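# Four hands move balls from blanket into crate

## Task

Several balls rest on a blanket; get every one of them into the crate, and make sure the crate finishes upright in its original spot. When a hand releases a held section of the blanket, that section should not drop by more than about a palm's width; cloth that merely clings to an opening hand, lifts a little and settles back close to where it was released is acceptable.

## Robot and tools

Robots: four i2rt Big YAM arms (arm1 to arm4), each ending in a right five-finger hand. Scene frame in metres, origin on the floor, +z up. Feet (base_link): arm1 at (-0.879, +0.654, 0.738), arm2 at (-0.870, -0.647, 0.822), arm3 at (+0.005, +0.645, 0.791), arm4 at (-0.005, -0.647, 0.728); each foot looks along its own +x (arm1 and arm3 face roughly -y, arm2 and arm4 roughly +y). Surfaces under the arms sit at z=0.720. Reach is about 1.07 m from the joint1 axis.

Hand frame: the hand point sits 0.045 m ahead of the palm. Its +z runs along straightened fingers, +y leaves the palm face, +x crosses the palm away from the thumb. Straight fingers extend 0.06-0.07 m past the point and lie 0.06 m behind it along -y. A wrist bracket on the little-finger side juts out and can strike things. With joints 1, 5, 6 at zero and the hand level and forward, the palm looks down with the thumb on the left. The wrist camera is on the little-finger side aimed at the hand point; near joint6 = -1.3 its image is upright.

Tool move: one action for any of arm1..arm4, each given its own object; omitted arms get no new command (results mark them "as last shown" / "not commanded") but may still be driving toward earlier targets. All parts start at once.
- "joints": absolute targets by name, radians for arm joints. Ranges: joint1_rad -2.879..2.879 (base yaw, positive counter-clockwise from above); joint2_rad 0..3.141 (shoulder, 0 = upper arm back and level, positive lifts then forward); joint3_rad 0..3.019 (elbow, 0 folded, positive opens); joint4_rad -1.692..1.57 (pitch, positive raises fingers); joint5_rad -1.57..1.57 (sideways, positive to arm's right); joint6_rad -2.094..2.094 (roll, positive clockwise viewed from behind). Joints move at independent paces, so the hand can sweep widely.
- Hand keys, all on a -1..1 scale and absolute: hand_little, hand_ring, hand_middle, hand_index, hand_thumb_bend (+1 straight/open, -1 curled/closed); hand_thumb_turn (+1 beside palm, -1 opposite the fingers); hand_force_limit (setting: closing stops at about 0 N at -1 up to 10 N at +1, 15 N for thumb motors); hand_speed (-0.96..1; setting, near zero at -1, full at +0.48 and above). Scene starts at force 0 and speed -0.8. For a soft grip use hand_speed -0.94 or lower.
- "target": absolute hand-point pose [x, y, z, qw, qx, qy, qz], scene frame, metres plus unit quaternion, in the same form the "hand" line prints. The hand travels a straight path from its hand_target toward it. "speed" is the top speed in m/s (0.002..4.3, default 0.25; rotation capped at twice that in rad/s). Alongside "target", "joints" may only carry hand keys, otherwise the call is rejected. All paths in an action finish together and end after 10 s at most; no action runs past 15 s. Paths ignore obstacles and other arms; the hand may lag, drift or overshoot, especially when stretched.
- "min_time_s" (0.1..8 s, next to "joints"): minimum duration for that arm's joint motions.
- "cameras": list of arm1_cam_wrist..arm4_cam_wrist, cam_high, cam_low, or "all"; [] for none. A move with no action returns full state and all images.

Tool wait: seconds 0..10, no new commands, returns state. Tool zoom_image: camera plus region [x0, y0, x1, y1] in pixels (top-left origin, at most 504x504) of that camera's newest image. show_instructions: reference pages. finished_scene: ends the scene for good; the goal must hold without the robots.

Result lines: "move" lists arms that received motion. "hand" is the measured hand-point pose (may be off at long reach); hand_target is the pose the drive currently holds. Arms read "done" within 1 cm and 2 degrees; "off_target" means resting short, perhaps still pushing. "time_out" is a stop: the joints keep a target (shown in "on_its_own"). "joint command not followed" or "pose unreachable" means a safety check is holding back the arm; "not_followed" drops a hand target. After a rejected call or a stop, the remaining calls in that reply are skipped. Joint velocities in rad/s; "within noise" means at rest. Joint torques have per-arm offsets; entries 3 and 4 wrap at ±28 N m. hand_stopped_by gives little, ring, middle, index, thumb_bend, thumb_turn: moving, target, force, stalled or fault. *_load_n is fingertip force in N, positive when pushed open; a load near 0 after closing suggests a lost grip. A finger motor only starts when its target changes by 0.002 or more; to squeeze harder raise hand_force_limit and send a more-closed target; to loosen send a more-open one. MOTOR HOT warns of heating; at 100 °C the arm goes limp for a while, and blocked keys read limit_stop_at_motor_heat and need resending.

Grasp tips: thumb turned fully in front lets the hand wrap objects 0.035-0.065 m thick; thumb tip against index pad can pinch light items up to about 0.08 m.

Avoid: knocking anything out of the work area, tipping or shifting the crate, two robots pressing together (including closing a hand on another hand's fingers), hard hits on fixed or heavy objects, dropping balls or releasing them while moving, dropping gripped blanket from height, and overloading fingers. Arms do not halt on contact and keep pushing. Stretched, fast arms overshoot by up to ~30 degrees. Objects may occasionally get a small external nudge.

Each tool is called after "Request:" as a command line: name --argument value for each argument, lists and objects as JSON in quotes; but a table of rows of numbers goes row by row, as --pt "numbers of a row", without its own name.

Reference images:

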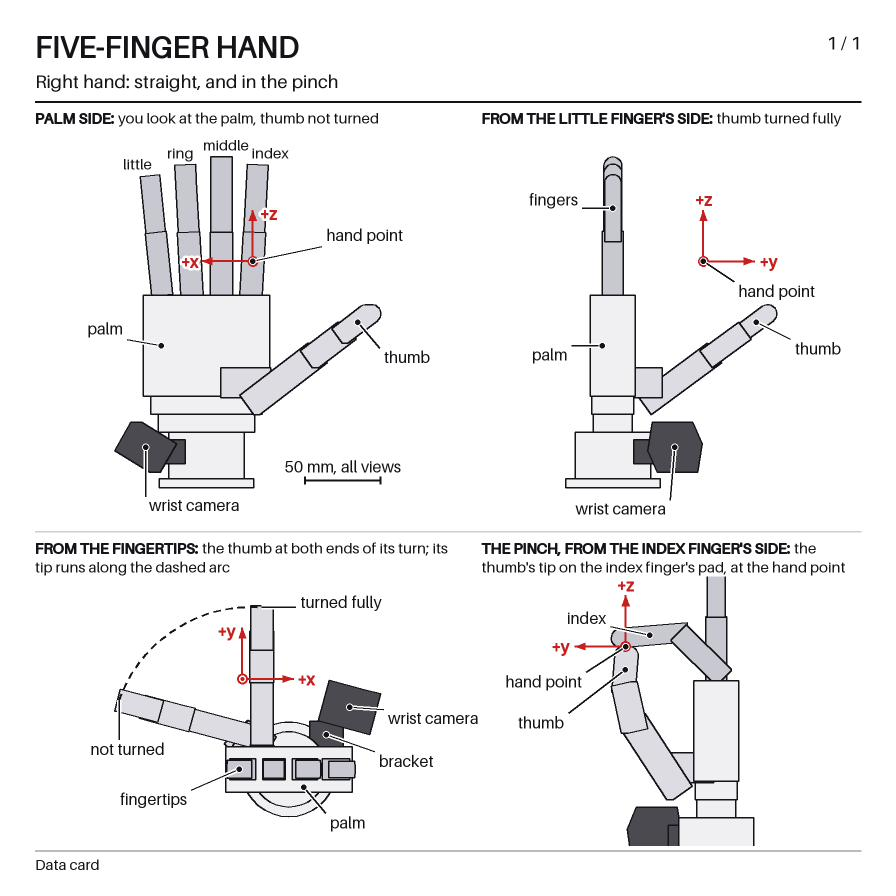

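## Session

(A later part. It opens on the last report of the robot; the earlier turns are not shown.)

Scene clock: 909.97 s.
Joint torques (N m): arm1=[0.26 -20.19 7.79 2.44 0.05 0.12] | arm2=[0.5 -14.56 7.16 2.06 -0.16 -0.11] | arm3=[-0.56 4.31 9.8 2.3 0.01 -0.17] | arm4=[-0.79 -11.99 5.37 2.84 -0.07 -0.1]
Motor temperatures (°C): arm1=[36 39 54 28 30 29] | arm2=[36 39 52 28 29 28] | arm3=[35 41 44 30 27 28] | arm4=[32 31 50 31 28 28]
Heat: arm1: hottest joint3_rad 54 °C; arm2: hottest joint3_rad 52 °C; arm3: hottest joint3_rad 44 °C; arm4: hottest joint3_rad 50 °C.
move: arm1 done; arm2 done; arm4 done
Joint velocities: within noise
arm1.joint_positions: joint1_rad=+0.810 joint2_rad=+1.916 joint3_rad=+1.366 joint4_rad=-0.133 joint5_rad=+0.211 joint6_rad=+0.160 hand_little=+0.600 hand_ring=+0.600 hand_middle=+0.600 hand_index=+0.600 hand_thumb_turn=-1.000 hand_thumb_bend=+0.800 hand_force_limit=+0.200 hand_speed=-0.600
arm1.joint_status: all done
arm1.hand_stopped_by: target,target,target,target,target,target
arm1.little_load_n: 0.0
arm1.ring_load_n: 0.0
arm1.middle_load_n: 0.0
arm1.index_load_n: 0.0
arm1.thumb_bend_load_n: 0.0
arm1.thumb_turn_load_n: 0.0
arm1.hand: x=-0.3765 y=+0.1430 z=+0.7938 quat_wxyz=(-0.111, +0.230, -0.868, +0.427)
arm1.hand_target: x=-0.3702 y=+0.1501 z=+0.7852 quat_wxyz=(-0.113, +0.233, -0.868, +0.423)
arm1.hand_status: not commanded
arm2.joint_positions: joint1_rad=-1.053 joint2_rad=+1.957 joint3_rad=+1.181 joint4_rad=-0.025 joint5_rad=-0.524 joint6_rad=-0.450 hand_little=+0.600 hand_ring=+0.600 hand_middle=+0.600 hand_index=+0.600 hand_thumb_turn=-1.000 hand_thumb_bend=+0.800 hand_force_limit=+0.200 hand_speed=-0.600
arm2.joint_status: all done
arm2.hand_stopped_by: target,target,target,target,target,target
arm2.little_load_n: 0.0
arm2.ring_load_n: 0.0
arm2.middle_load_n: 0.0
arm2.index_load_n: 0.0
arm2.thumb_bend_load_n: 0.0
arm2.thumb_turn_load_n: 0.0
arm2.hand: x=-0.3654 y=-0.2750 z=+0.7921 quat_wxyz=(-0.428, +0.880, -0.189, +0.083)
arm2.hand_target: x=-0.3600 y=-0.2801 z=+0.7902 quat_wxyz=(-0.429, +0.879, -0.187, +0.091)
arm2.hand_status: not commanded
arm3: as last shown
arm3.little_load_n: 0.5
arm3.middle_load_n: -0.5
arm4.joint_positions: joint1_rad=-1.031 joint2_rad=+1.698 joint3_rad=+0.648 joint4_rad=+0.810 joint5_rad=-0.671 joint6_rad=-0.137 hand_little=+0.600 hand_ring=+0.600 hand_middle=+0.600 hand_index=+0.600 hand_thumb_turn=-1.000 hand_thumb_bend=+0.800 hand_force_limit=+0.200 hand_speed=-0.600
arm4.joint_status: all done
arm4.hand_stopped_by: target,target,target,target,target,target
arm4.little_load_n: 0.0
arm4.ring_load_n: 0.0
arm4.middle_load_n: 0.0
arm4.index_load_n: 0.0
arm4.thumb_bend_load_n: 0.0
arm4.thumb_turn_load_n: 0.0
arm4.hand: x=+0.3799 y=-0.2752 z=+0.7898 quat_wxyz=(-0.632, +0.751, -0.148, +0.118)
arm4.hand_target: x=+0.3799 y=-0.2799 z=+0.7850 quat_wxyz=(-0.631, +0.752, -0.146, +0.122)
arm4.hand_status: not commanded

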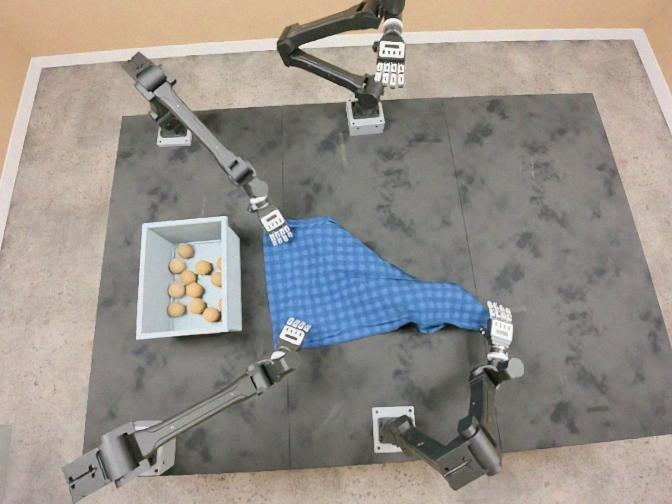

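Request:
move --arm1 '{"target": [-0.42, 0.20, 0.95, 0.1134, -0.2326, 0.8682, -0.4234], "speed": 0.25, "joints": {"hand_index": 1, "hand_middle": 1, "hand_ring": 1, "hand_little": 1}}' --arm2 '{"target": [-0.39, -0.35, 0.97, 0.4288, -0.8792, 0.1869, -0.0912], "speed": 0.25}' --arm4 '{"target": [0.34, -0.36, 0.98, 0.6309, -0.7520, 0.1461, -0.1226], "speed": 0.25}' --cameras '[]'

Request:
move --arm1 '{"target": [-0.675, 0.15, 1.08, 0, 0, 1, 0], "speed": 0.3}' --cameras '["cam_high", "arm1_cam_wrist"]'

Scene clock: 952.33 s.
Joint torques (N m): arm1=[0.44 -16.32 10.73 1.62 0.08 0.12] | arm2=[0.79 -10.99 12.3 0.99 -0.36 -0.11] | arm3=[-0.5 4.31 9.8 2.29 0 -0.18] | arm4=[-0.73 -6.65 13.61 1.7 -0.13 -0.11]
Motor temperatures (°C): arm1=[36 39 50 29 30 29] | arm2=[36 40 45 28 29 28] | arm3=[35 40 44 30 27 28] | arm4=[32 32 48 31 28 28]
Heat: arm1: hottest joint3_rad 50 °C; arm2: hottest joint3_rad 45 °C; arm3: hottest joint3_rad 44 °C; arm4: hottest joint3_rad 48 °C.
move: arm1 off_target; arm2 off_target; arm4 off_target
Joint velocities: within noise
arm1.joint_positions: joint1_rad=+0.810 joint2_rad=+1.591 joint3_rad=+1.342 joint4_rad=-0.456 joint5_rad=+0.211 joint6_rad=+0.160 hand_little=+1.000 hand_ring=+1.000 hand_middle=+1.000 hand_index=+1.000 hand_thumb_turn=-1.000 hand_thumb_bend=+0.800 hand_force_limit=+0.200 hand_speed=-0.600
arm1.joint_status: all done
arm1.hand_stopped_by: target,target,target,target,target,target
arm1.little_load_n: -0.5
arm1.ring_load_n: 0.0
arm1.middle_load_n: 0.0
arm1.index_load_n: 0.0
arm1.thumb_bend_load_n: 0.0
arm1.thumb_turn_load_n: 0.0
arm1.hand: x=-0.4315 y=+0.1982 z=+0.9388 quat_wxyz=(-0.106, +0.232, -0.872, +0.418)
arm1.hand_target: x=-0.4202 y=+0.2003 z=+0.9501 quat_wxyz=(-0.114, +0.233, -0.868, +0.423)
arm1.hand_status: off_target (0.016 m and 1.1 deg from the pose sent, 0.172 m and 0.6 deg at the start)
arm2.joint_positions: joint1_rad=-1.156 joint2_rad=+1.567 joint3_rad=+1.158 joint4_rad=-0.449 joint5_rad=-0.588 joint6_rad=-0.535 hand_little=+0.600 hand_ring=+0.600 hand_middle=+0.600 hand_index=+0.600 hand_thumb_turn=-1.000 hand_thumb_bend=+0.800 hand_force_limit=+0.200 hand_speed=-0.600
arm2.joint_status: not commanded
arm2.hand_stopped_by: target,target,target,target,target,target
arm2.little_load_n: 0.0
arm2.ring_load_n: 0.0
arm2.middle_load_n: 0.0
arm2.index_load_n: 0.0
arm2.thumb_bend_load_n: 0.0
arm2.thumb_turn_load_n: 0.0
arm2.hand: x=-0.4034 y=-0.3512 z=+0.9581 quat_wxyz=(-0.424, +0.881, -0.194, +0.081)
arm2.hand_target: x=-0.3904 y=-0.3502 z=+0.9701 quat_wxyz=(-0.429, +0.879, -0.187, +0.091)
arm2.hand_status: off_target (0.018 m and 1.6 deg from the pose sent, 0.195 m and 1.0 deg at the start)
arm3: as last shown
arm3.little_load_n: -0.5
arm3.middle_load_n: 0.0
arm3.thumb_turn_load_n: 0.5
arm4.joint_positions: joint1_rad=-1.185 joint2_rad=+1.063 joint3_rad=+0.670 joint4_rad=+0.090 joint5_rad=-0.819 joint6_rad=-0.189 hand_little=+0.600 hand_ring=+0.600 hand_middle=+0.600 hand_index=+0.600 hand_thumb_turn=-1.000 hand_thumb_bend=+0.800 hand_force_limit=+0.200 hand_speed=-0.600
arm4.joint_status: not commanded
arm4.hand_stopped_by: target,target,target,target,target,target
arm4.little_load_n: 0.0
arm4.ring_load_n: 0.0
arm4.middle_load_n: 0.0
arm4.index_load_n: 0.0
arm4.thumb_bend_load_n: 0.0
arm4.thumb_turn_load_n: 0.0
arm4.hand: x=+0.3279 y=-0.3614 z=+0.9638 quat_wxyz=(-0.627, +0.755, -0.156, +0.110)
arm4.hand_target: x=+0.3394 y=-0.3604 z=+0.9801 quat_wxyz=(-0.631, +0.752, -0.146, +0.123)
arm4.hand_status: off_target (0.020 m and 1.9 deg from the pose sent, 0.212 m and 0.6 deg at the start)

Scene clock: 954.67 s.
Joint torques (N m): arm1=[-0.26 -20.48 10.74 0.43 -0.17 0.11] | arm2=[0.85 -10.93 12.33 0.99 -0.36 -0.11] | arm3=[-0.5 4.31 9.8 2.3 0.01 -0.17] | arm4=[-0.73 -6.59 13.6 1.69 -0.12 -0.11]
Motor temperatures (°C): arm1=[36 39 50 29 30 29] | arm2=[36 40 45 28 29 28] | arm3=[35 40 44 30 27 28] | arm4=[32 32 48 31 28 28]
Heat: arm1: hottest joint3_rad 50 °C; arm2: hottest joint3_rad 45 °C; arm3: hottest joint3_rad 44 °C; arm4: hottest joint3_rad 48 °C.
move: arm1 off_target
Joint velocities: within noise
arm1.joint_positions: joint1_rad=+0.321 joint2_rad=+1.806 joint3_rad=+2.082 joint4_rad=-1.680 joint5_rad=-0.016 joint6_rad=+0.302 hand_little=+1.000 hand_ring=+1.000 hand_middle=+1.000 hand_index=+1.000 hand_thumb_turn=-1.000 hand_thumb_bend=+0.800 hand_force_limit=+0.200 hand_speed=-0.600
arm1.joint_status: not commanded
arm1.hand_stopped_by: target,target,target,target,target,target
arm1.little_load_n: 0.0
arm1.ring_load_n: 0.0
arm1.middle_load_n: 0.0
arm1.index_load_n: 0.0
arm1.thumb_bend_load_n: 0.0
arm1.thumb_turn_load_n: 0.0
arm1.hand: x=-0.6778 y=+0.1519 z=+1.0566 quat_wxyz=(-0.035, -0.005, -0.996, +0.080)
arm1.hand_target: x=-0.6753 y=+0.1511 z=+1.0790 quat_wxyz=(-0.043, -0.007, -0.994, +0.101)
arm1.hand_status: off_target (0.024 m and 10.0 deg from the pose sent, 0.286 m and 58.7 deg at the start; a joint's target at an end of its range on 26 of 70 steps)
arm2, arm3, arm4: as last shown
arm3.little_load_n: 0.0
arm3.thumb_turn_load_n: 0.0
pictures: arm1_cam_wrist, cam_high

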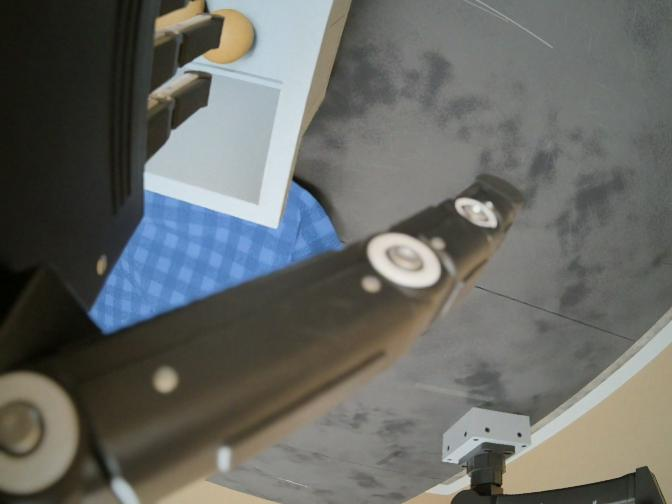

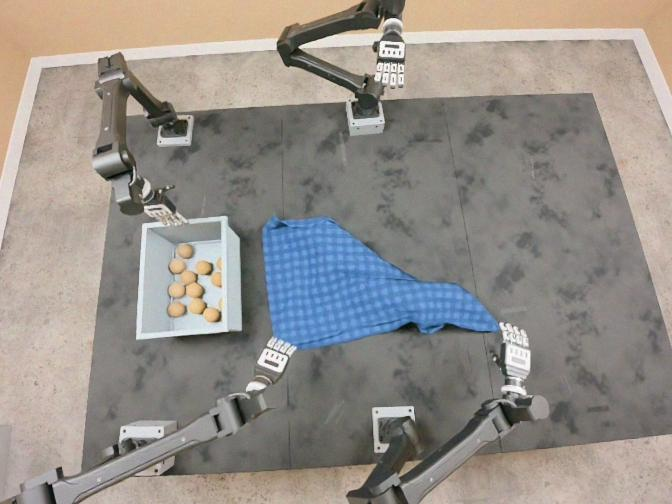

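Request:
move --arm1 '{"target": [-0.675, 0.15, 0.93, 0, 0, 0.9945, -0.1046], "speed": 0.15}' --cameras '[]'

Request:
move --arm1 '{"target": [-0.675, 0.178, 0.925, 0, 0, 0.9945, -0.1046], "speed": 0.05}' --cameras '["cam_high", "arm1_cam_wrist"]'

Request:
zoom_image --camera "cam_high" --region '[120, 195, 250, 345]'

Scene clock: 967.63 s.
Joint torques (N m): arm1=[0.32 -19.43 7.87 1.25 0.02 0.13] | arm2=[0.85 -10.93 12.33 0.99 -0.36 -0.11] | arm3=[-0.5 4.31 9.78 2.3 0.01 -0.17] | arm4=[-0.73 -6.59 13.57 1.7 -0.13 -0.1]
Motor temperatures (°C): arm1=[36 41 51 28 30 29] | arm2=[36 39 46 28 29 28] | arm3=[35 40 43 29 27 28] | arm4=[32 32 53 31 28 28]
Heat: arm1: hottest joint3_rad 51 °C; arm2: hottest joint3_rad 46 °C; arm3: hottest joint3_rad 43 °C; arm4: hottest joint3_rad 53 °C.
move: arm1 done
Joint velocities: within noise
arm1.joint_positions: joint1_rad=+0.340 joint2_rad=+1.758 joint3_rad=+1.688 joint4_rad=-1.319 joint5_rad=+0.069 joint6_rad=+0.308 hand_little=+1.000 hand_ring=+1.000 hand_middle=+1.000 hand_index=+1.000 hand_thumb_turn=-1.000 hand_thumb_bend=+0.800 hand_force_limit=+0.200 hand_speed=-0.600
arm1.joint_status: not commanded
arm1.hand_stopped_by: target,target,target,target,target,target
arm1.little_load_n: 0.5
arm1.ring_load_n: 0.0
arm1.middle_load_n: 0.0
arm1.index_load_n: 0.0
arm1.thumb_bend_load_n: 0.0
arm1.thumb_turn_load_n: 0.0
arm1.hand: x=-0.6822 y=+0.1488 z=+0.9294 quat_wxyz=(+0.002, -0.002, -0.995, +0.099)
arm1.hand_target: x=-0.6751 y=+0.1500 z=+0.9300 quat_wxyz=(+0.000, +0.000, -0.995, +0.104)
arm1.hand_status: done (0.007 m and 0.7 deg from the pose sent, 0.127 m and 5.0 deg at the start)
arm2, arm3, arm4: as last shown

Scene clock: 968.70 s.
Joint torques (N m): arm1=[0.85 -19.66 7.24 0.44 -0.1 0.16] | arm2=[0.85 -10.93 12.33 0.99 -0.36 -0.11] | arm3=[-0.5 4.31 9.78 2.29 0.01 -0.17] | arm4=[-0.73 -6.65 13.59 1.7 -0.12 -0.11]
Motor temperatures (°C): arm1=[36 41 51 28 30 29] | arm2=[36 39 46 28 29 28] | arm3=[35 40 43 29 27 28] | arm4=[32 32 53 31 28 28]
Heat: arm1: hottest joint3_rad 51 °C; arm2: hottest joint3_rad 46 °C; arm3: hottest joint3_rad 43 °C; arm4: hottest joint3_rad 53 °C.
move: arm1 off_target
Joint velocities: within noise
arm1.joint_positions: joint1_rad=+0.350 joint2_rad=+1.705 joint3_rad=+1.595 joint4_rad=-1.265 joint5_rad=+0.076 joint6_rad=+0.321 hand_little=+1.000 hand_ring=+1.000 hand_middle=+1.000 hand_index=+1.000 hand_thumb_turn=-1.000 hand_thumb_bend=+0.800 hand_force_limit=+0.200 hand_speed=-0.600
arm1.joint_status: not commanded
arm1.hand_stopped_by: target,target,target,target,target,target
arm1.little_load_n: 0.0
arm1.ring_load_n: 0.0
arm1.middle_load_n: 0.0
arm1.index_load_n: 0.0
arm1.thumb_bend_load_n: 0.0
arm1.thumb_turn_load_n: 0.0
arm1.hand: x=-0.6830 y=+0.1660 z=+0.9206 quat_wxyz=(+0.002, -0.005, -0.994, +0.107)
arm1.hand_target: x=-0.6752 y=+0.1778 z=+0.9248 quat_wxyz=(+0.000, +0.000, -0.995, +0.105)
arm1.hand_status: off_target (0.015 m and 0.6 deg from the pose sent, 0.030 m and 0.7 deg at the start)
arm2, arm3, arm4: as last shown
arm3.thumb_bend_load_n: 0.5
pictures: arm1_cam_wrist, cam_high

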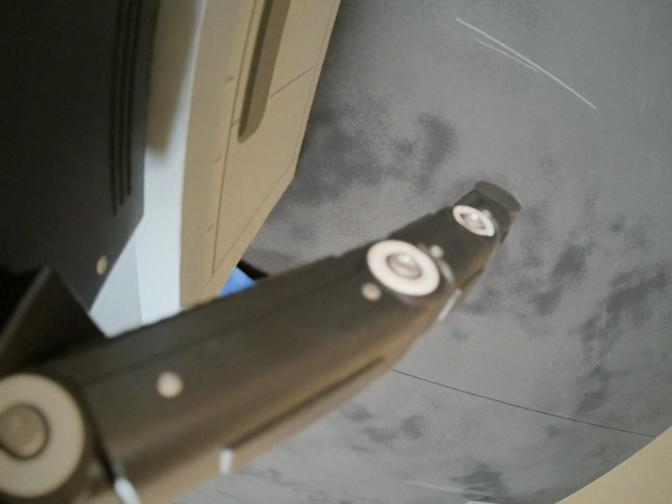

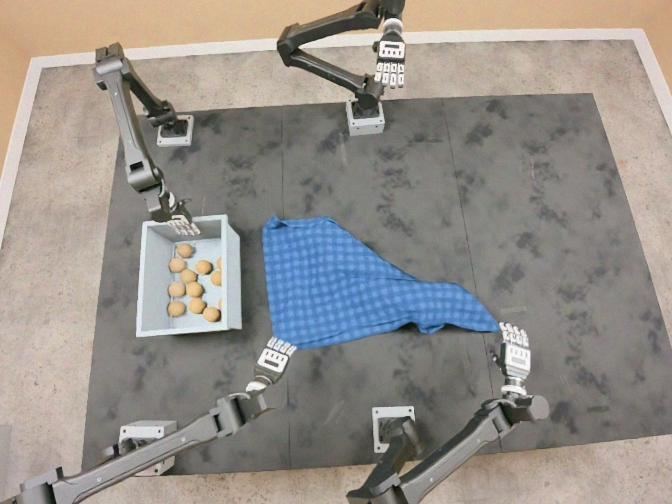

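Scaled by 3.360 from the camera's image (finer frame: 960x720).

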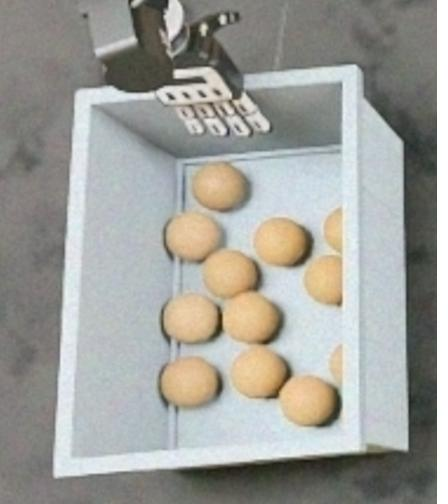

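Request:
zoom_image --camera "cam_high" --region '[120, 150, 400, 360]'

Request:
zoom_image --camera "cam_high" --region '[120, 200, 250, 340]'

Scaled by 1.800 from the camera's image (finer frame: 960x720).

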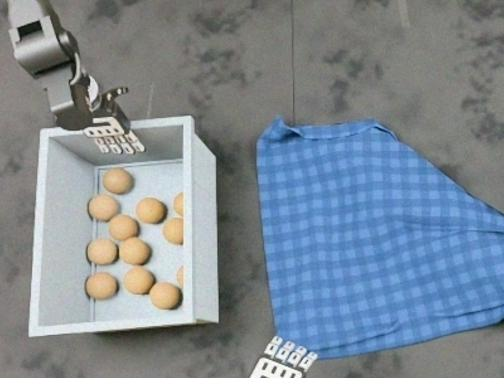

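Scaled by 3.600 from the camera's image (finer frame: 960x720).

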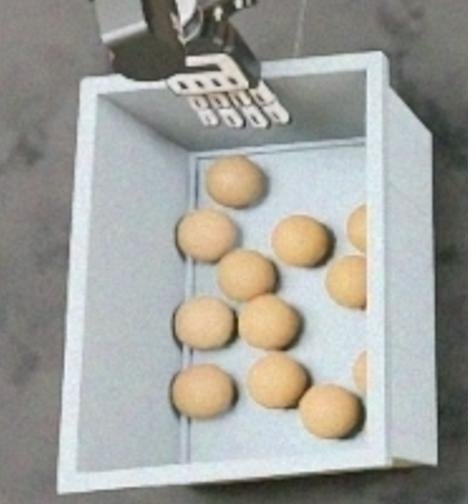

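Request:
move --arm1 '{"target": [-0.67, 0.208, 0.928, 0, 0, 0.9945, -0.1046], "speed": 0.04}' --cameras '["cam_high"]'

Request:
zoom_image --camera "cam_high" --region '[130, 205, 180, 245]'

Request:
zoom_image --camera "cam_high" --region '[125, 310, 175, 350]'

Request:
zoom_image --camera "cam_high" --region '[205, 310, 255, 350]'

Scene clock: 990.27 s.
Joint torques (N m): arm1=[1.08 -18.73 7.42 0.49 -0.17 0.1] | arm2=[0.85 -10.93 12.31 1.01 -0.36 -0.11] | arm3=[-0.56 4.31 9.8 2.29 0.01 -0.17] | arm4=[-0.73 -6.53 13.59 1.69 -0.12 -0.11]
Motor temperatures (°C): arm1=[36 41 49 28 29 29] | arm2=[36 39 47 28 29 28] | arm3=[35 39 43 29 27 28] | arm4=[32 31 59 30 28 28]
Heat: arm1: hottest joint3_rad 49 °C; arm2: hottest joint3_rad 47 °C; arm3: hottest joint3_rad 43 °C; arm4: hottest joint3_rad 59 °C.
move: arm1 off_target
Joint velocities: within noise
arm1.joint_positions: joint1_rad=+0.377 joint2_rad=+1.639 joint3_rad=+1.512 joint4_rad=-1.259 joint5_rad=+0.084 joint6_rad=+0.355 hand_little=+1.000 hand_ring=+1.000 hand_middle=+1.000 hand_index=+1.000 hand_thumb_turn=-1.000 hand_thumb_bend=+0.800 hand_force_limit=+0.200 hand_speed=-0.600
arm1.joint_status: not commanded
arm1.hand_stopped_by: target,target,target,target,target,target
arm1.little_load_n: 0.0
arm1.ring_load_n: 0.0
arm1.middle_load_n: 0.0
arm1.index_load_n: 0.0
arm1.thumb_bend_load_n: 0.0
arm1.thumb_turn_load_n: 0.0
arm1.hand: x=-0.6790 y=+0.1961 z=+0.9212 quat_wxyz=(+0.004, -0.008, -0.995, +0.103)
arm1.hand_target: x=-0.6703 y=+0.2079 z=+0.9276 quat_wxyz=(+0.000, +0.000, -0.995, +0.104)
arm1.hand_status: off_target (0.016 m and 1.1 deg from the pose sent, 0.045 m and 0.6 deg at the start)
arm2, arm3, arm4: as last shown
arm3.thumb_bend_load_n: 0.0

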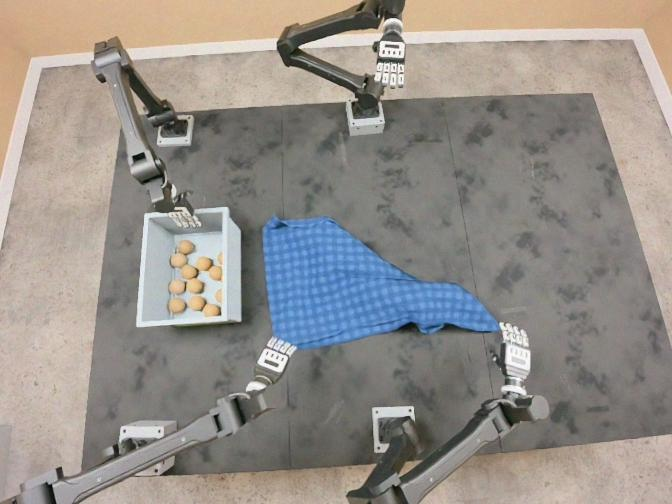

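Scaled by 10.080 from the camera's image (finer frame: 960x720).

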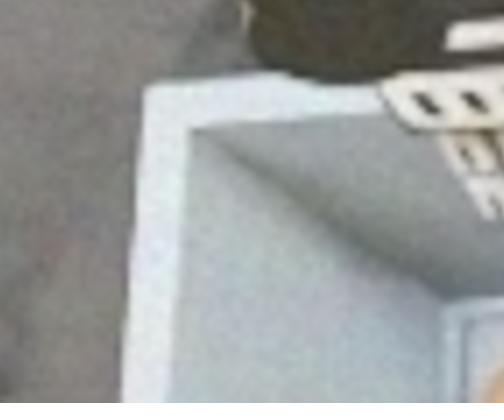

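Scaled by 10.080 from the camera's image (finer frame: 960x720).

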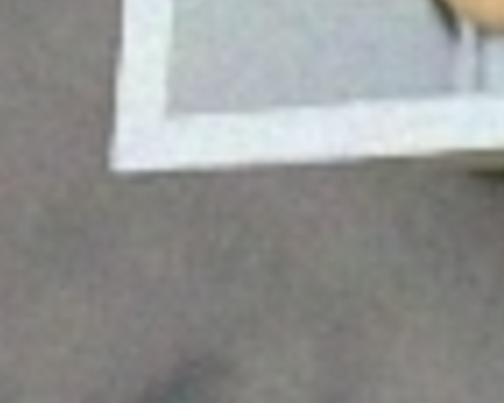

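Scaled by 10.080 from the camera's image (finer frame: 960x720).

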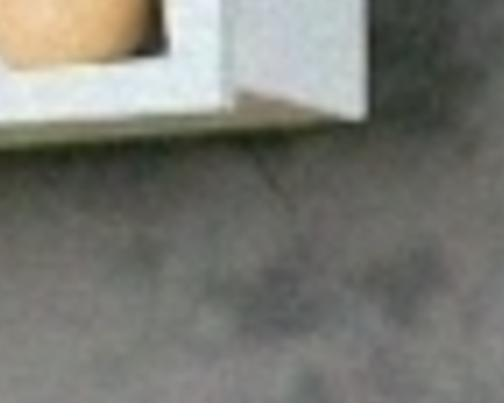

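Request:
zoom_image --camera "cam_high" --region '[205, 195, 255, 235]'

Scaled by 10.080 from the camera's image (finer frame: 960x720).

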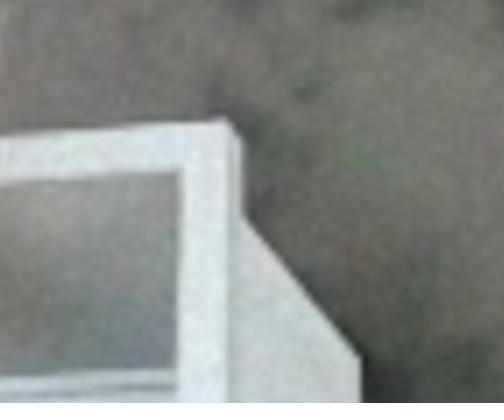

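Request:
move --arm1 '{"target": [-0.68, 0.165, 0.935, 0, 0, 0.9945, -0.1046], "speed": 0.1}' --cameras '[]'

Request:
move --arm1 '{"target": [-0.68, 0.19, 1.09, 0, -0.0139, 0.9903, -0.1388], "speed": 0.2}' --cameras '[]'

Request:
move --arm1 '{"target": [-0.70, 0.34, 1.05, 0, -0.0139, 0.9999, 0], "speed": 0.25, "joints": {"hand_index": -0.5, "hand_middle": -0.5, "hand_ring": -0.5, "hand_little": -0.5}}' --cameras '["cam_high", "cam_low"]'

Scene clock: 1030.27 s.
Joint torques (N m): arm1=[-1.61 -15.56 11.4 0.46 -0.11 -0.04] | arm2=[0.85 -10.99 12.33 0.99 -0.36 -0.11] | arm3=[-0.5 4.31 9.8 2.29 0.01 -0.17] | arm4=[-0.73 -6.59 13.6 1.69 -0.12 -0.11]
Motor temperatures (°C): arm1=[36 41 48 28 29 29] | arm2=[36 38 48 28 29 28] | arm3=[35 39 43 29 27 28] | arm4=[32 31 64 30 28 28]
Heat: arm1: hottest joint3_rad 48 °C; arm2: hottest joint3_rad 48 °C; arm3: hottest joint3_rad 43 °C; arm4: hottest joint3_rad 64 °C.
move: arm1 off_target
Joint velocities: within noise
arm1.joint_positions: joint1_rad=+0.366 joint2_rad=+1.684 joint3_rad=+1.590 joint4_rad=-1.298 joint5_rad=+0.073 joint6_rad=+0.324 hand_little=+1.000 hand_ring=+1.000 hand_middle=+1.000 hand_index=+1.000 hand_thumb_turn=-1.000 hand_thumb_bend=+0.800 hand_force_limit=+0.200 hand_speed=-0.600
arm1.joint_status: not commanded
arm1.hand_stopped_by: target,target,target,target,target,target
arm1.little_load_n: 0.0
arm1.ring_load_n: 0.0
arm1.middle_load_n: 0.0
arm1.index_load_n: 0.0
arm1.thumb_bend_load_n: 0.0
arm1.thumb_turn_load_n: 0.0
arm1.hand: x=-0.6783 y=+0.1802 z=+0.9294 quat_wxyz=(+0.002, +0.002, -0.995, +0.099)
arm1.hand_target: x=-0.6803 y=+0.1655 z=+0.9349 quat_wxyz=(+0.000, +0.000, -0.994, +0.105)
arm1.hand_status: off_target (0.016 m and 0.7 deg from the pose sent, 0.034 m and 1.1 deg at the start)
arm2, arm4: as last shown
arm3.joint_positions: joint1_rad=+1.060 joint2_rad=+0.167 joint3_rad=+0.727 joint4_rad=-0.564 joint5_rad=+1.282 joint6_rad=-0.017 hand_little=+1.000 hand_ring=+1.000 hand_middle=+1.000 hand_index=+1.000 hand_thumb_turn=-1.000 hand_thumb_bend=+0.388 hand_force_limit=+0.200 hand_speed=-0.850
arm3.joint_status: not commanded
arm3.hand_stopped_by: target,target,target,target,force,target
arm3.little_load_n: 0.0
arm3.ring_load_n: 0.0
arm3.middle_load_n: 0.0
arm3.index_load_n: 0.0
arm3.thumb_bend_load_n: 0.0
arm3.thumb_turn_load_n: 0.0
arm3.hand: x=+0.0520 y=+0.4200 z=+1.1918 quat_wxyz=(+0.066, -0.053, -0.708, +0.701)
arm3.hand_target: x=+0.0500 y=+0.4202 z=+1.1998 quat_wxyz=(+0.062, -0.062, -0.705, +0.704)
arm3.hand_status: not commanded

Scene clock: 1031.70 s.
Joint torques (N m): arm1=[0.5 -16.15 10.74 0.58 0.04 -0.05] | arm2=[0.79 -10.99 12.31 0.99 -0.36 -0.11] | arm3=[-0.56 4.31 9.8 2.3 0 -0.17] | arm4=[-0.67 -6.59 13.59 1.69 -0.12 -0.1]
Motor temperatures (°C): arm1=[36 41 48 28 29 29] | arm2=[36 38 48 28 29 28] | arm3=[35 39 43 29 27 28] | arm4=[32 31 65 30 28 28]
Heat: arm1: hottest joint3_rad 48 °C; arm2: hottest joint3_rad 48 °C; arm3: hottest joint3_rad 43 °C; arm4: hottest joint3_rad 65 °C.
move: arm1 off_target
Joint velocities: within noise
arm1.joint_positions: joint1_rad=+0.367 joint2_rad=+1.647 joint3_rad=+1.939 joint4_rad=-1.629 joint5_rad=+0.094 joint6_rad=+0.318 hand_little=+1.000 hand_ring=+1.000 hand_middle=+1.000 hand_index=+1.000 hand_thumb_turn=-1.000 hand_thumb_bend=+0.800 hand_force_limit=+0.200 hand_speed=-0.600
arm1.joint_status: not commanded
arm1.hand_stopped_by: target,target,target,target,target,target
arm1.little_load_n: 0.0
arm1.ring_load_n: 0.0
arm1.middle_load_n: 0.0
arm1.index_load_n: 0.0
arm1.thumb_bend_load_n: 0.0
arm1.thumb_turn_load_n: 0.0
arm1.hand: x=-0.6877 y=+0.1922 z=+1.0788 quat_wxyz=(+0.003, +0.003, -0.992, +0.128)
arm1.hand_target: x=-0.6802 y=+0.1905 z=+1.0899 quat_wxyz=(+0.000, +0.014, -0.990, +0.139)
arm1.hand_status: off_target (0.014 m and 1.8 deg from the pose sent, 0.161 m and 4.8 deg at the start)
arm2, arm3, arm4: as last shown
arm3.little_load_n: 0.5
arm4.middle_load_n: 0.5

Scene clock: 1033.53 s.
Joint torques (N m): arm1=[0.26 -11.28 7.39 0.4 -0.16 0.13] | arm2=[0.85 -10.99 12.31 1.01 -0.36 -0.11] | arm3=[-0.5 4.31 9.8 2.3 0.01 -0.17] | arm4=[-0.73 -6.59 13.6 1.69 -0.13 -0.11]
Motor temperatures (°C): arm1=[36 41 48 28 29 29] | arm2=[36 38 48 28 29 28] | arm3=[35 39 43 29 27 28] | arm4=[32 31 65 30 28 28]
Heat: arm1: hottest joint3_rad 48 °C; arm2: hottest joint3_rad 48 °C; arm3: hottest joint3_rad 43 °C; arm4: hottest joint3_rad 65 °C.
move: arm1 off_target
Joint velocities: within noise
arm1.joint_positions: joint1_rad=+0.400 joint2_rad=+1.373 joint3_rad=+1.553 joint4_rad=-1.684 joint5_rad=-0.001 joint6_rad=+0.347 hand_little=-0.500 hand_ring=-0.500 hand_middle=-0.500 hand_index=-0.500 hand_thumb_turn=-1.000 hand_thumb_bend=+0.800 hand_force_limit=+0.200 hand_speed=-0.600
arm1.joint_status: all done
arm1.hand_stopped_by: target,target,target,target,target,target
arm1.little_load_n: 0.0
arm1.ring_load_n: 0.5
arm1.middle_load_n: 0.0
arm1.index_load_n: 0.0
arm1.thumb_bend_load_n: 0.0
arm1.thumb_turn_load_n: 0.0
arm1.hand: x=-0.7041 y=+0.3358 z=+1.0532 quat_wxyz=(-0.016, +0.011, -0.999, +0.033)
arm1.hand_target: x=-0.7000 y=+0.3400 z=+1.0492 quat_wxyz=(-0.014, +0.014, -0.999, +0.026)
arm1.hand_status: off_target (0.007 m and 4.2 deg from the pose sent, 0.151 m and 14.7 deg at the start; a joint's target at an end of its range on 45 of 55 steps)
arm2, arm3, arm4: as last shown
arm3.little_load_n: 0.0
arm4.middle_load_n: 0.0

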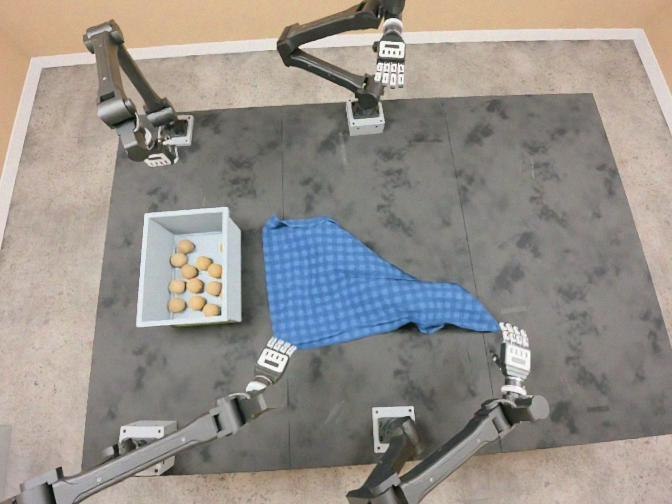

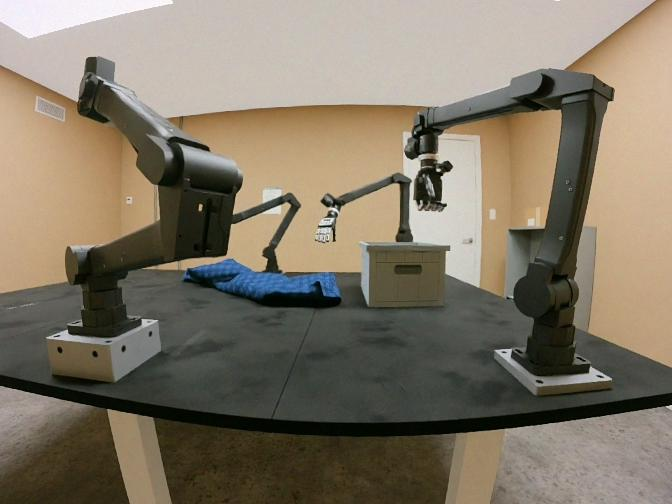

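Request:
move --arm1 '{"target": [-0.70, 0.33, 0.89, 0, -0.0139, 0.9999, 0], "speed": 0.2}' --arm4 '{"joints": {"joint1_rad": -0.8, "joint2_rad": 0.5, "joint3_rad": 1.9, "joint4_rad": 0}, "min_time_s": 3}' --cameras '["cam_high", "cam_low", "arm1_cam_wrist"]'

Request:
zoom_image --camera "cam_low" --region '[200, 130, 460, 320]'

Request:
zoom_image --camera "cam_high" --region '[120, 150, 400, 360]'

Scene clock: 1049.23 s.
Joint torques (N m): arm1=[-0.26 -12.16 7.6 0.77 -0.04 0.05] | arm2=[0.85 -10.93 12.33 0.99 -0.36 -0.11] | arm3=[-0.56 4.31 9.8 2.3 0.01 -0.18] | arm4=[0.15 8.64 1.06 -0.14 0.66 -0.13]
Motor temperatures (°C): arm1=[36 40 48 28 29 29] | arm2=[36 38 49 28 29 28] | arm3=[35 39 43 29 27 28] | arm4=[32 31 65 30 28 28]
Heat: arm1: hottest joint3_rad 48 °C; arm2: hottest joint3_rad 49 °C; arm3: hottest joint3_rad 43 °C; arm4: hottest joint3_rad 65 °C.
move: arm1 done; arm4 done
Joint velocities: within noise
arm1.joint_positions: joint1_rad=+0.400 joint2_rad=+1.452 joint3_rad=+1.203 joint4_rad=-1.330 joint5_rad=+0.003 joint6_rad=+0.347 hand_little=-0.500 hand_ring=-0.500 hand_middle=-0.500 hand_index=-0.500 hand_thumb_turn=-1.000 hand_thumb_bend=+0.800 hand_force_limit=+0.200 hand_speed=-0.600
arm1.joint_status: not commanded
arm1.hand_stopped_by: target,target,target,target,target,target
arm1.little_load_n: 0.0
arm1.ring_load_n: 0.0
arm1.middle_load_n: 0.5
arm1.index_load_n: 0.0
arm1.thumb_bend_load_n: 0.0
arm1.thumb_turn_load_n: 0.0
arm1.hand: x=-0.7021 y=+0.3305 z=+0.8930 quat_wxyz=(-0.001, +0.011, -1.000, -0.001)
arm1.hand_target: x=-0.7000 y=+0.3301 z=+0.8900 quat_wxyz=(+0.000, +0.014, -1.000, +0.000)
arm1.hand_status: done (0.004 m and 0.3 deg from the pose sent, 0.163 m and 4.2 deg at the start)
arm2.joint_positions: joint1_rad=-1.156 joint2_rad=+1.567 joint3_rad=+1.158 joint4_rad=-0.449 joint5_rad=-0.588 joint6_rad=-0.535 hand_little=+0.600 hand_ring=+0.600 hand_middle=+0.600 hand_index=+0.600 hand_thumb_turn=-1.000 hand_thumb_bend=+0.800 hand_force_limit=+0.200 hand_speed=-0.600
arm2.joint_status: not commanded
arm2.hand_stopped_by: target,target,target,target,target,target
arm2.little_load_n: 0.0
arm2.ring_load_n: 0.0
arm2.middle_load_n: 0.0
arm2.index_load_n: 0.0
arm2.thumb_bend_load_n: 0.0
arm2.thumb_turn_load_n: 0.0
arm2.hand: x=-0.4034 y=-0.3512 z=+0.9581 quat_wxyz=(-0.424, +0.881, -0.194, +0.081)
arm2.hand_target: x=-0.3904 y=-0.3502 z=+0.9701 quat_wxyz=(-0.429, +0.879, -0.187, +0.091)
arm2.hand_status: not commanded
arm3: as last shown
arm3.thumb_bend_load_n: 0.5
arm4.joint_positions: joint1_rad=-0.806 joint2_rad=+0.500 joint3_rad=+1.903 joint4_rad=+0.006 joint5_rad=-0.820 joint6_rad=-0.190 hand_little=+0.600 hand_ring=+0.600 hand_middle=+0.600 hand_index=+0.600 hand_thumb_turn=-1.000 hand_thumb_bend=+0.800 hand_force_limit=+0.200 hand_speed=-0.600
arm4.joint_status: all done
arm4.hand_stopped_by: target,target,target,target,target,target
arm4.little_load_n: 0.0
arm4.ring_load_n: 0.0
arm4.middle_load_n: 0.0
arm4.index_load_n: 0.0
arm4.thumb_bend_load_n: 0.0
arm4.thumb_turn_load_n: 0.0
arm4.hand: x=-0.2061 y=-0.6224 z=+1.6549 quat_wxyz=(-0.811, +0.190, +0.354, +0.425)
arm4.hand_target: x=-0.2036 y=-0.6217 z=+1.6542 quat_wxyz=(-0.810, +0.191, +0.355, +0.425)
arm4.hand_status: not commanded
pictures: arm1_cam_wrist, cam_high, cam_low

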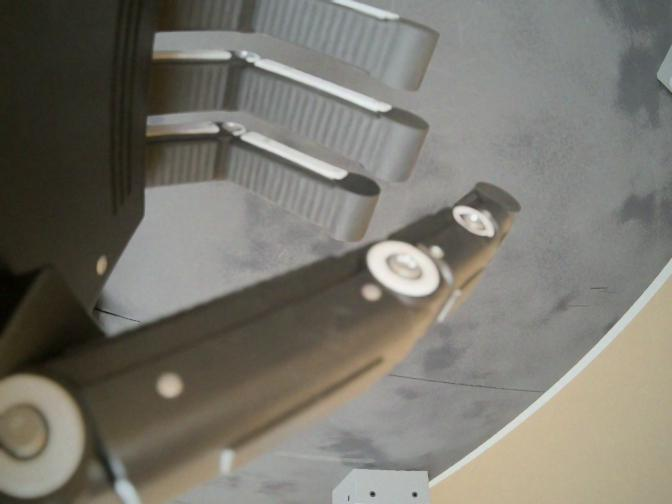

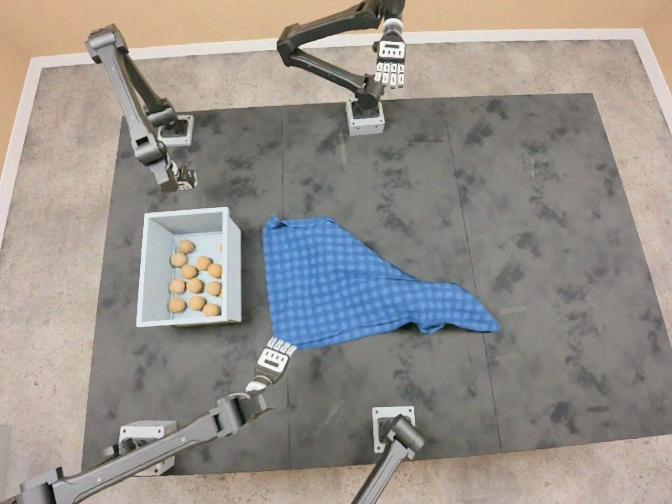

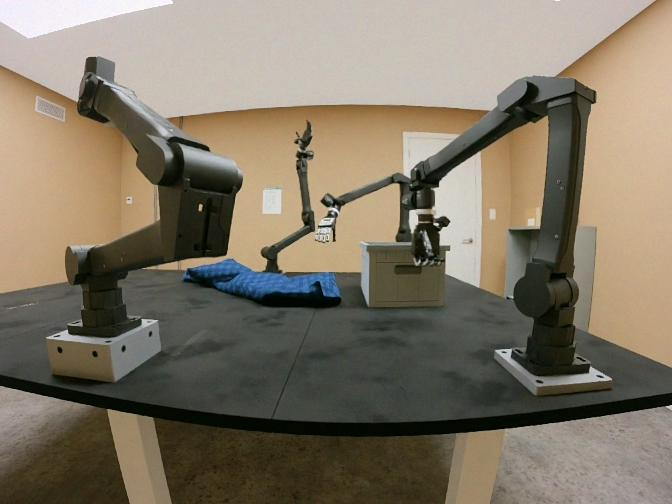

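Scaled by 1.938 from the camera's image (finer frame: 960x720).

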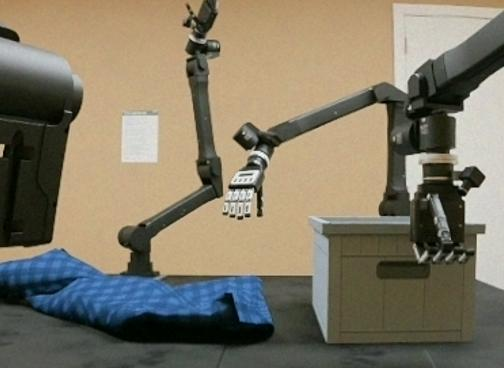

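Scaled by 1.800 from the camera's image (finer frame: 960x720).

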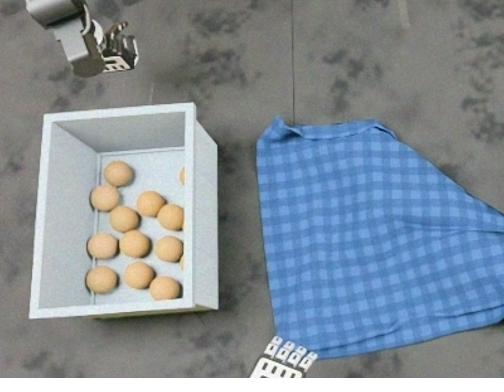

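Request:
move --arm1 '{"target": [-0.70, 0.248, 0.885, 0, -0.0139, 0.9999, 0], "speed": 0.06}' --cameras '["cam_high"]'

Request:
zoom_image --camera "cam_high" --region '[125, 310, 175, 350]'

Request:
zoom_image --camera "cam_high" --region '[130, 195, 230, 255]'

Scene clock: 1058.97 s.
Joint torques (N m): arm1=[-1.67 -13.98 10.77 0.01 -0.04 -0.08] | arm2=[0.85 -10.93 12.31 0.99 -0.36 -0.11] | arm3=[-0.5 4.31 9.8 2.29 0.01 -0.17] | arm4=[0.09 8.59 1.11 -0.06 0.65 -0.13]
Motor temperatures (°C): arm1=[36 39 47 28 29 29] | arm2=[36 38 49 28 29 28] | arm3=[35 39 43 29 27 28] | arm4=[32 31 61 30 29 28]
Heat: arm1: hottest joint3_rad 47 °C; arm2: hottest joint3_rad 49 °C; arm3: hottest joint3_rad 43 °C; arm4: hottest joint3_rad 61 °C.
move: arm1 off_target
Joint velocities: within noise
arm1.joint_positions: joint1_rad=+0.357 joint2_rad=+1.632 joint3_rad=+1.371 joint4_rad=-1.331 joint5_rad=+0.004 joint6_rad=+0.295 hand_little=-0.500 hand_ring=-0.500 hand_middle=-0.500 hand_index=-0.500 hand_thumb_turn=-1.000 hand_thumb_bend=+0.800 hand_force_limit=+0.200 hand_speed=-0.600
arm1.joint_status: not commanded
arm1.hand_stopped_by: target,target,target,target,target,target
arm1.little_load_n: 0.0
arm1.ring_load_n: 0.0
arm1.middle_load_n: 0.0
arm1.index_load_n: 0.0
arm1.thumb_bend_load_n: 0.0
arm1.thumb_turn_load_n: 0.0
arm1.hand: x=-0.6989 y=+0.2641 z=+0.8792 quat_wxyz=(+0.002, +0.016, -1.000, -0.007)
arm1.hand_target: x=-0.7003 y=+0.2484 z=+0.8851 quat_wxyz=(+0.000, +0.014, -1.000, +0.000)
arm1.hand_status: off_target (0.017 m and 0.9 deg from the pose sent, 0.083 m and 0.3 deg at the start)
arm2, arm3, arm4: as last shown
arm3.thumb_bend_load_n: 0.0
arm4.middle_load_n: -0.5

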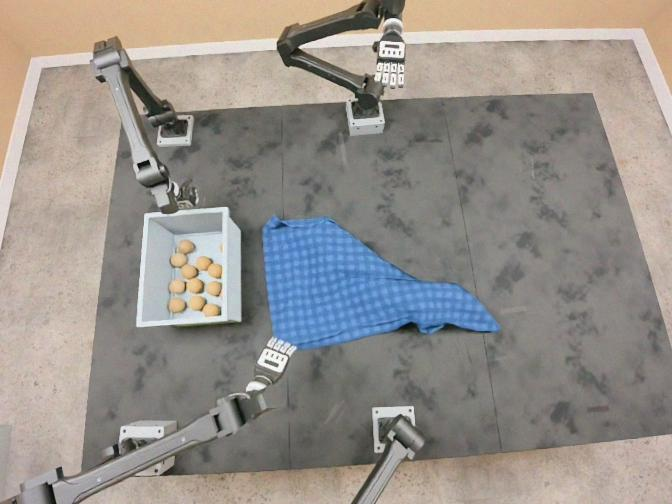

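Scaled by 10.080 from the camera's image (finer frame: 960x720).

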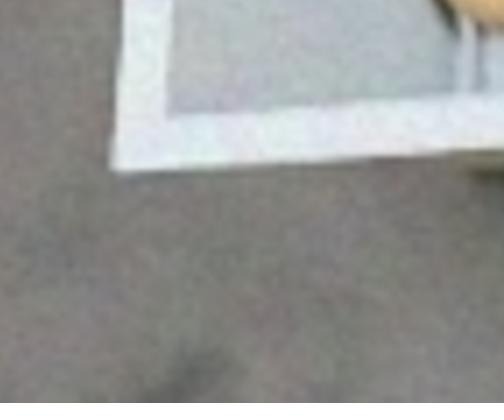

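Scaled by 5.040 from the camera's image (finer frame: 960x720).

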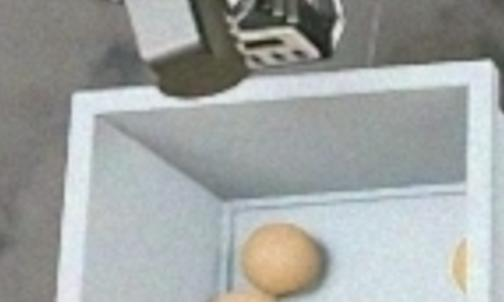

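Request:
move --arm1 '{"target": [-0.70, 0.234, 0.885, 0, -0.0139, 0.9999, 0], "speed": 0.05}' --cameras '["cam_high"]'

Request:
zoom_image --camera "cam_high" --region '[125, 310, 175, 350]'

Scene clock: 1065.67 s.
Joint torques (N m): arm1=[-1.67 -14.45 10.86 0.02 -0.04 -0.06] | arm2=[0.85 -10.93 12.31 0.99 -0.36 -0.11] | arm3=[-0.5 4.31 9.8 2.29 0.01 -0.18] | arm4=[0.03 8.64 1.11 -0.09 0.66 -0.13]
Motor temperatures (°C): arm1=[36 39 48 28 29 29] | arm2=[36 38 49 28 29 28] | arm3=[34 39 43 29 27 28] | arm4=[32 32 59 30 29 28]
Heat: arm1: hottest joint3_rad 48 °C; arm2: hottest joint3_rad 49 °C; arm3: hottest joint3_rad 43 °C; arm4: hottest joint3_rad 59 °C.
move: arm1 off_target
Joint velocities: within noise
arm1.joint_positions: joint1_rad=+0.349 joint2_rad=+1.664 joint3_rad=+1.413 joint4_rad=-1.340 joint5_rad=+0.004 joint6_rad=+0.286 hand_little=-0.500 hand_ring=-0.500 hand_middle=-0.500 hand_index=-0.500 hand_thumb_turn=-1.000 hand_thumb_bend=+0.800 hand_force_limit=+0.200 hand_speed=-0.600
arm1.joint_status: not commanded
arm1.hand_stopped_by: target,target,target,target,target,target
arm1.little_load_n: 0.0
arm1.ring_load_n: 0.0
arm1.middle_load_n: 0.0
arm1.index_load_n: 0.0
arm1.thumb_bend_load_n: 0.0
arm1.thumb_turn_load_n: 0.0
arm1.hand: x=-0.6983 y=+0.2506 z=+0.8798 quat_wxyz=(+0.002, +0.017, -1.000, -0.007)
arm1.hand_target: x=-0.7002 y=+0.2345 z=+0.8850 quat_wxyz=(+0.000, +0.014, -1.000, +0.001)
arm1.hand_status: off_target (0.017 m and 0.9 deg from the pose sent, 0.031 m and 0.9 deg at the start)
arm2, arm3, arm4: as last shown
arm3.middle_load_n: -0.5
arm4.middle_load_n: 0.0

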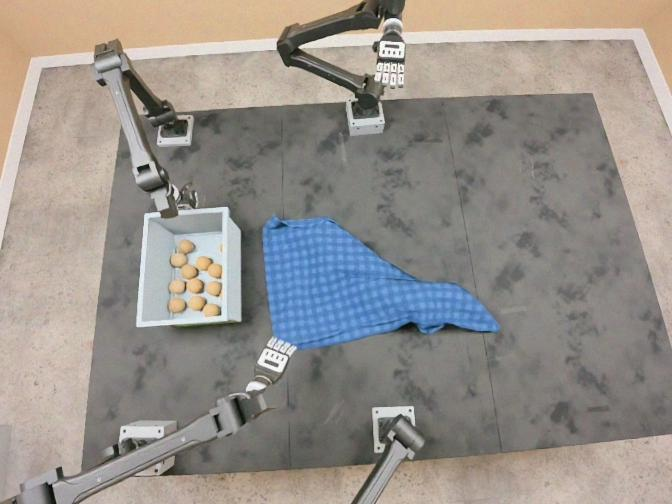

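Scaled by 10.080 from the camera's image (finer frame: 960x720).

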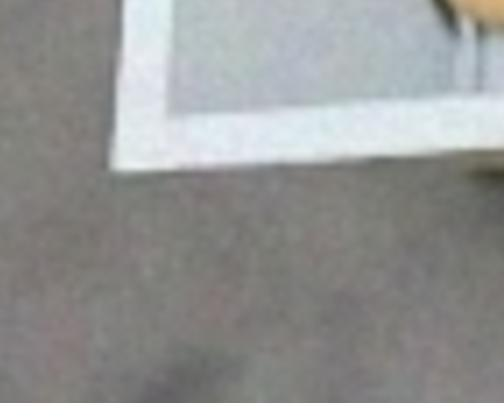

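Request:
move --arm1 '{"target": [-0.70, 0.220, 0.885, 0, -0.0139, 0.9999, 0], "speed": 0.04}' --cameras '["cam_high"]'

Request:
zoom_image --camera "cam_high" --region '[125, 310, 175, 350]'

Request:
zoom_image --camera "cam_high" --region '[205, 310, 255, 350]'

Scene clock: 1077.37 s.
Joint torques (N m): arm1=[-1.79 -14.86 11.11 0.14 -0.04 -0.08] | arm2=[0.85 -10.99 12.31 1.01 -0.36 -0.11] | arm3=[-0.56 4.31 9.8 2.3 0.01 -0.17] | arm4=[0.09 8.53 1.13 -0.08 0.66 -0.13]
Motor temperatures (°C): arm1=[36 39 51 28 29 29] | arm2=[36 38 49 28 29 28] | arm3=[34 38 43 29 27 28] | arm4=[32 32 55 30 29 28]
Heat: arm1: hottest joint3_rad 51 °C; arm2: hottest joint3_rad 49 °C; arm3: hottest joint3_rad 43 °C; arm4: hottest joint3_rad 55 °C.
move: arm1 off_target
Joint velocities: within noise
arm1.joint_positions: joint1_rad=+0.342 joint2_rad=+1.695 joint3_rad=+1.454 joint4_rad=-1.354 joint5_rad=+0.004 joint6_rad=+0.280 hand_little=-0.500 hand_ring=-0.500 hand_middle=-0.500 hand_index=-0.500 hand_thumb_turn=-1.000 hand_thumb_bend=+0.800 hand_force_limit=+0.200 hand_speed=-0.600
arm1.joint_status: not commanded
arm1.hand_stopped_by: target,target,target,target,target,target
arm1.little_load_n: 0.0
arm1.ring_load_n: 0.0
arm1.middle_load_n: 0.0
arm1.index_load_n: 0.0
arm1.thumb_bend_load_n: 0.0
arm1.thumb_turn_load_n: 0.0
arm1.hand: x=-0.6979 y=+0.2388 z=+0.8803 quat_wxyz=(+0.002, +0.016, -1.000, -0.009)
arm1.hand_target: x=-0.7003 y=+0.2206 z=+0.8850 quat_wxyz=(+0.000, +0.014, -1.000, +0.001)
arm1.hand_status: off_target (0.020 m and 1.1 deg from the pose sent, 0.031 m and 0.9 deg at the start)
arm2, arm3, arm4: as last shown
arm3.middle_load_n: 0.0

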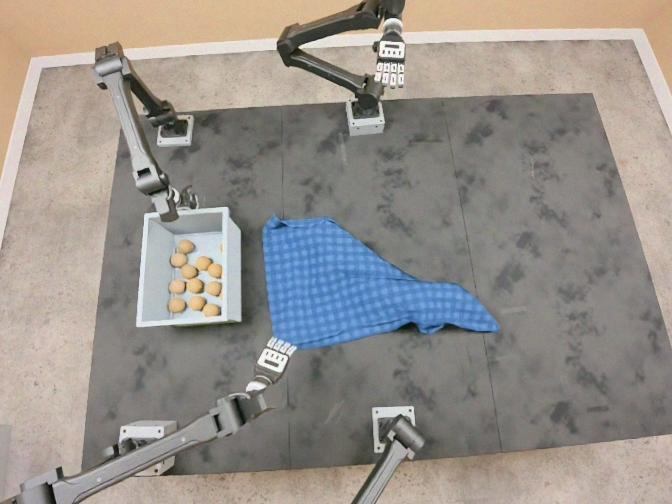

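Scaled by 10.080 from the camera's image (finer frame: 960x720).

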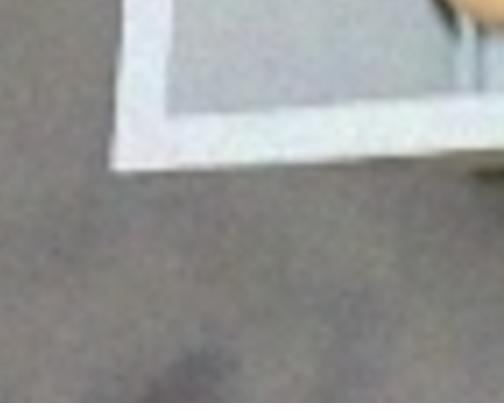

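Scaled by 10.080 from the camera's image (finer frame: 960x720).

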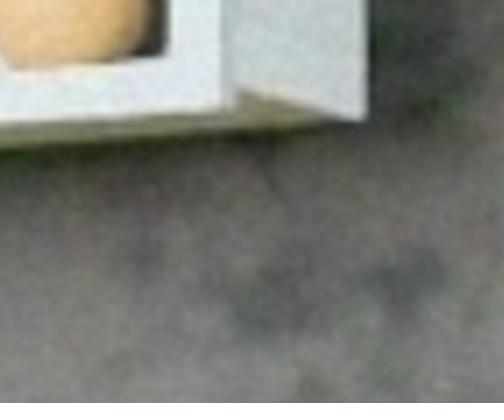

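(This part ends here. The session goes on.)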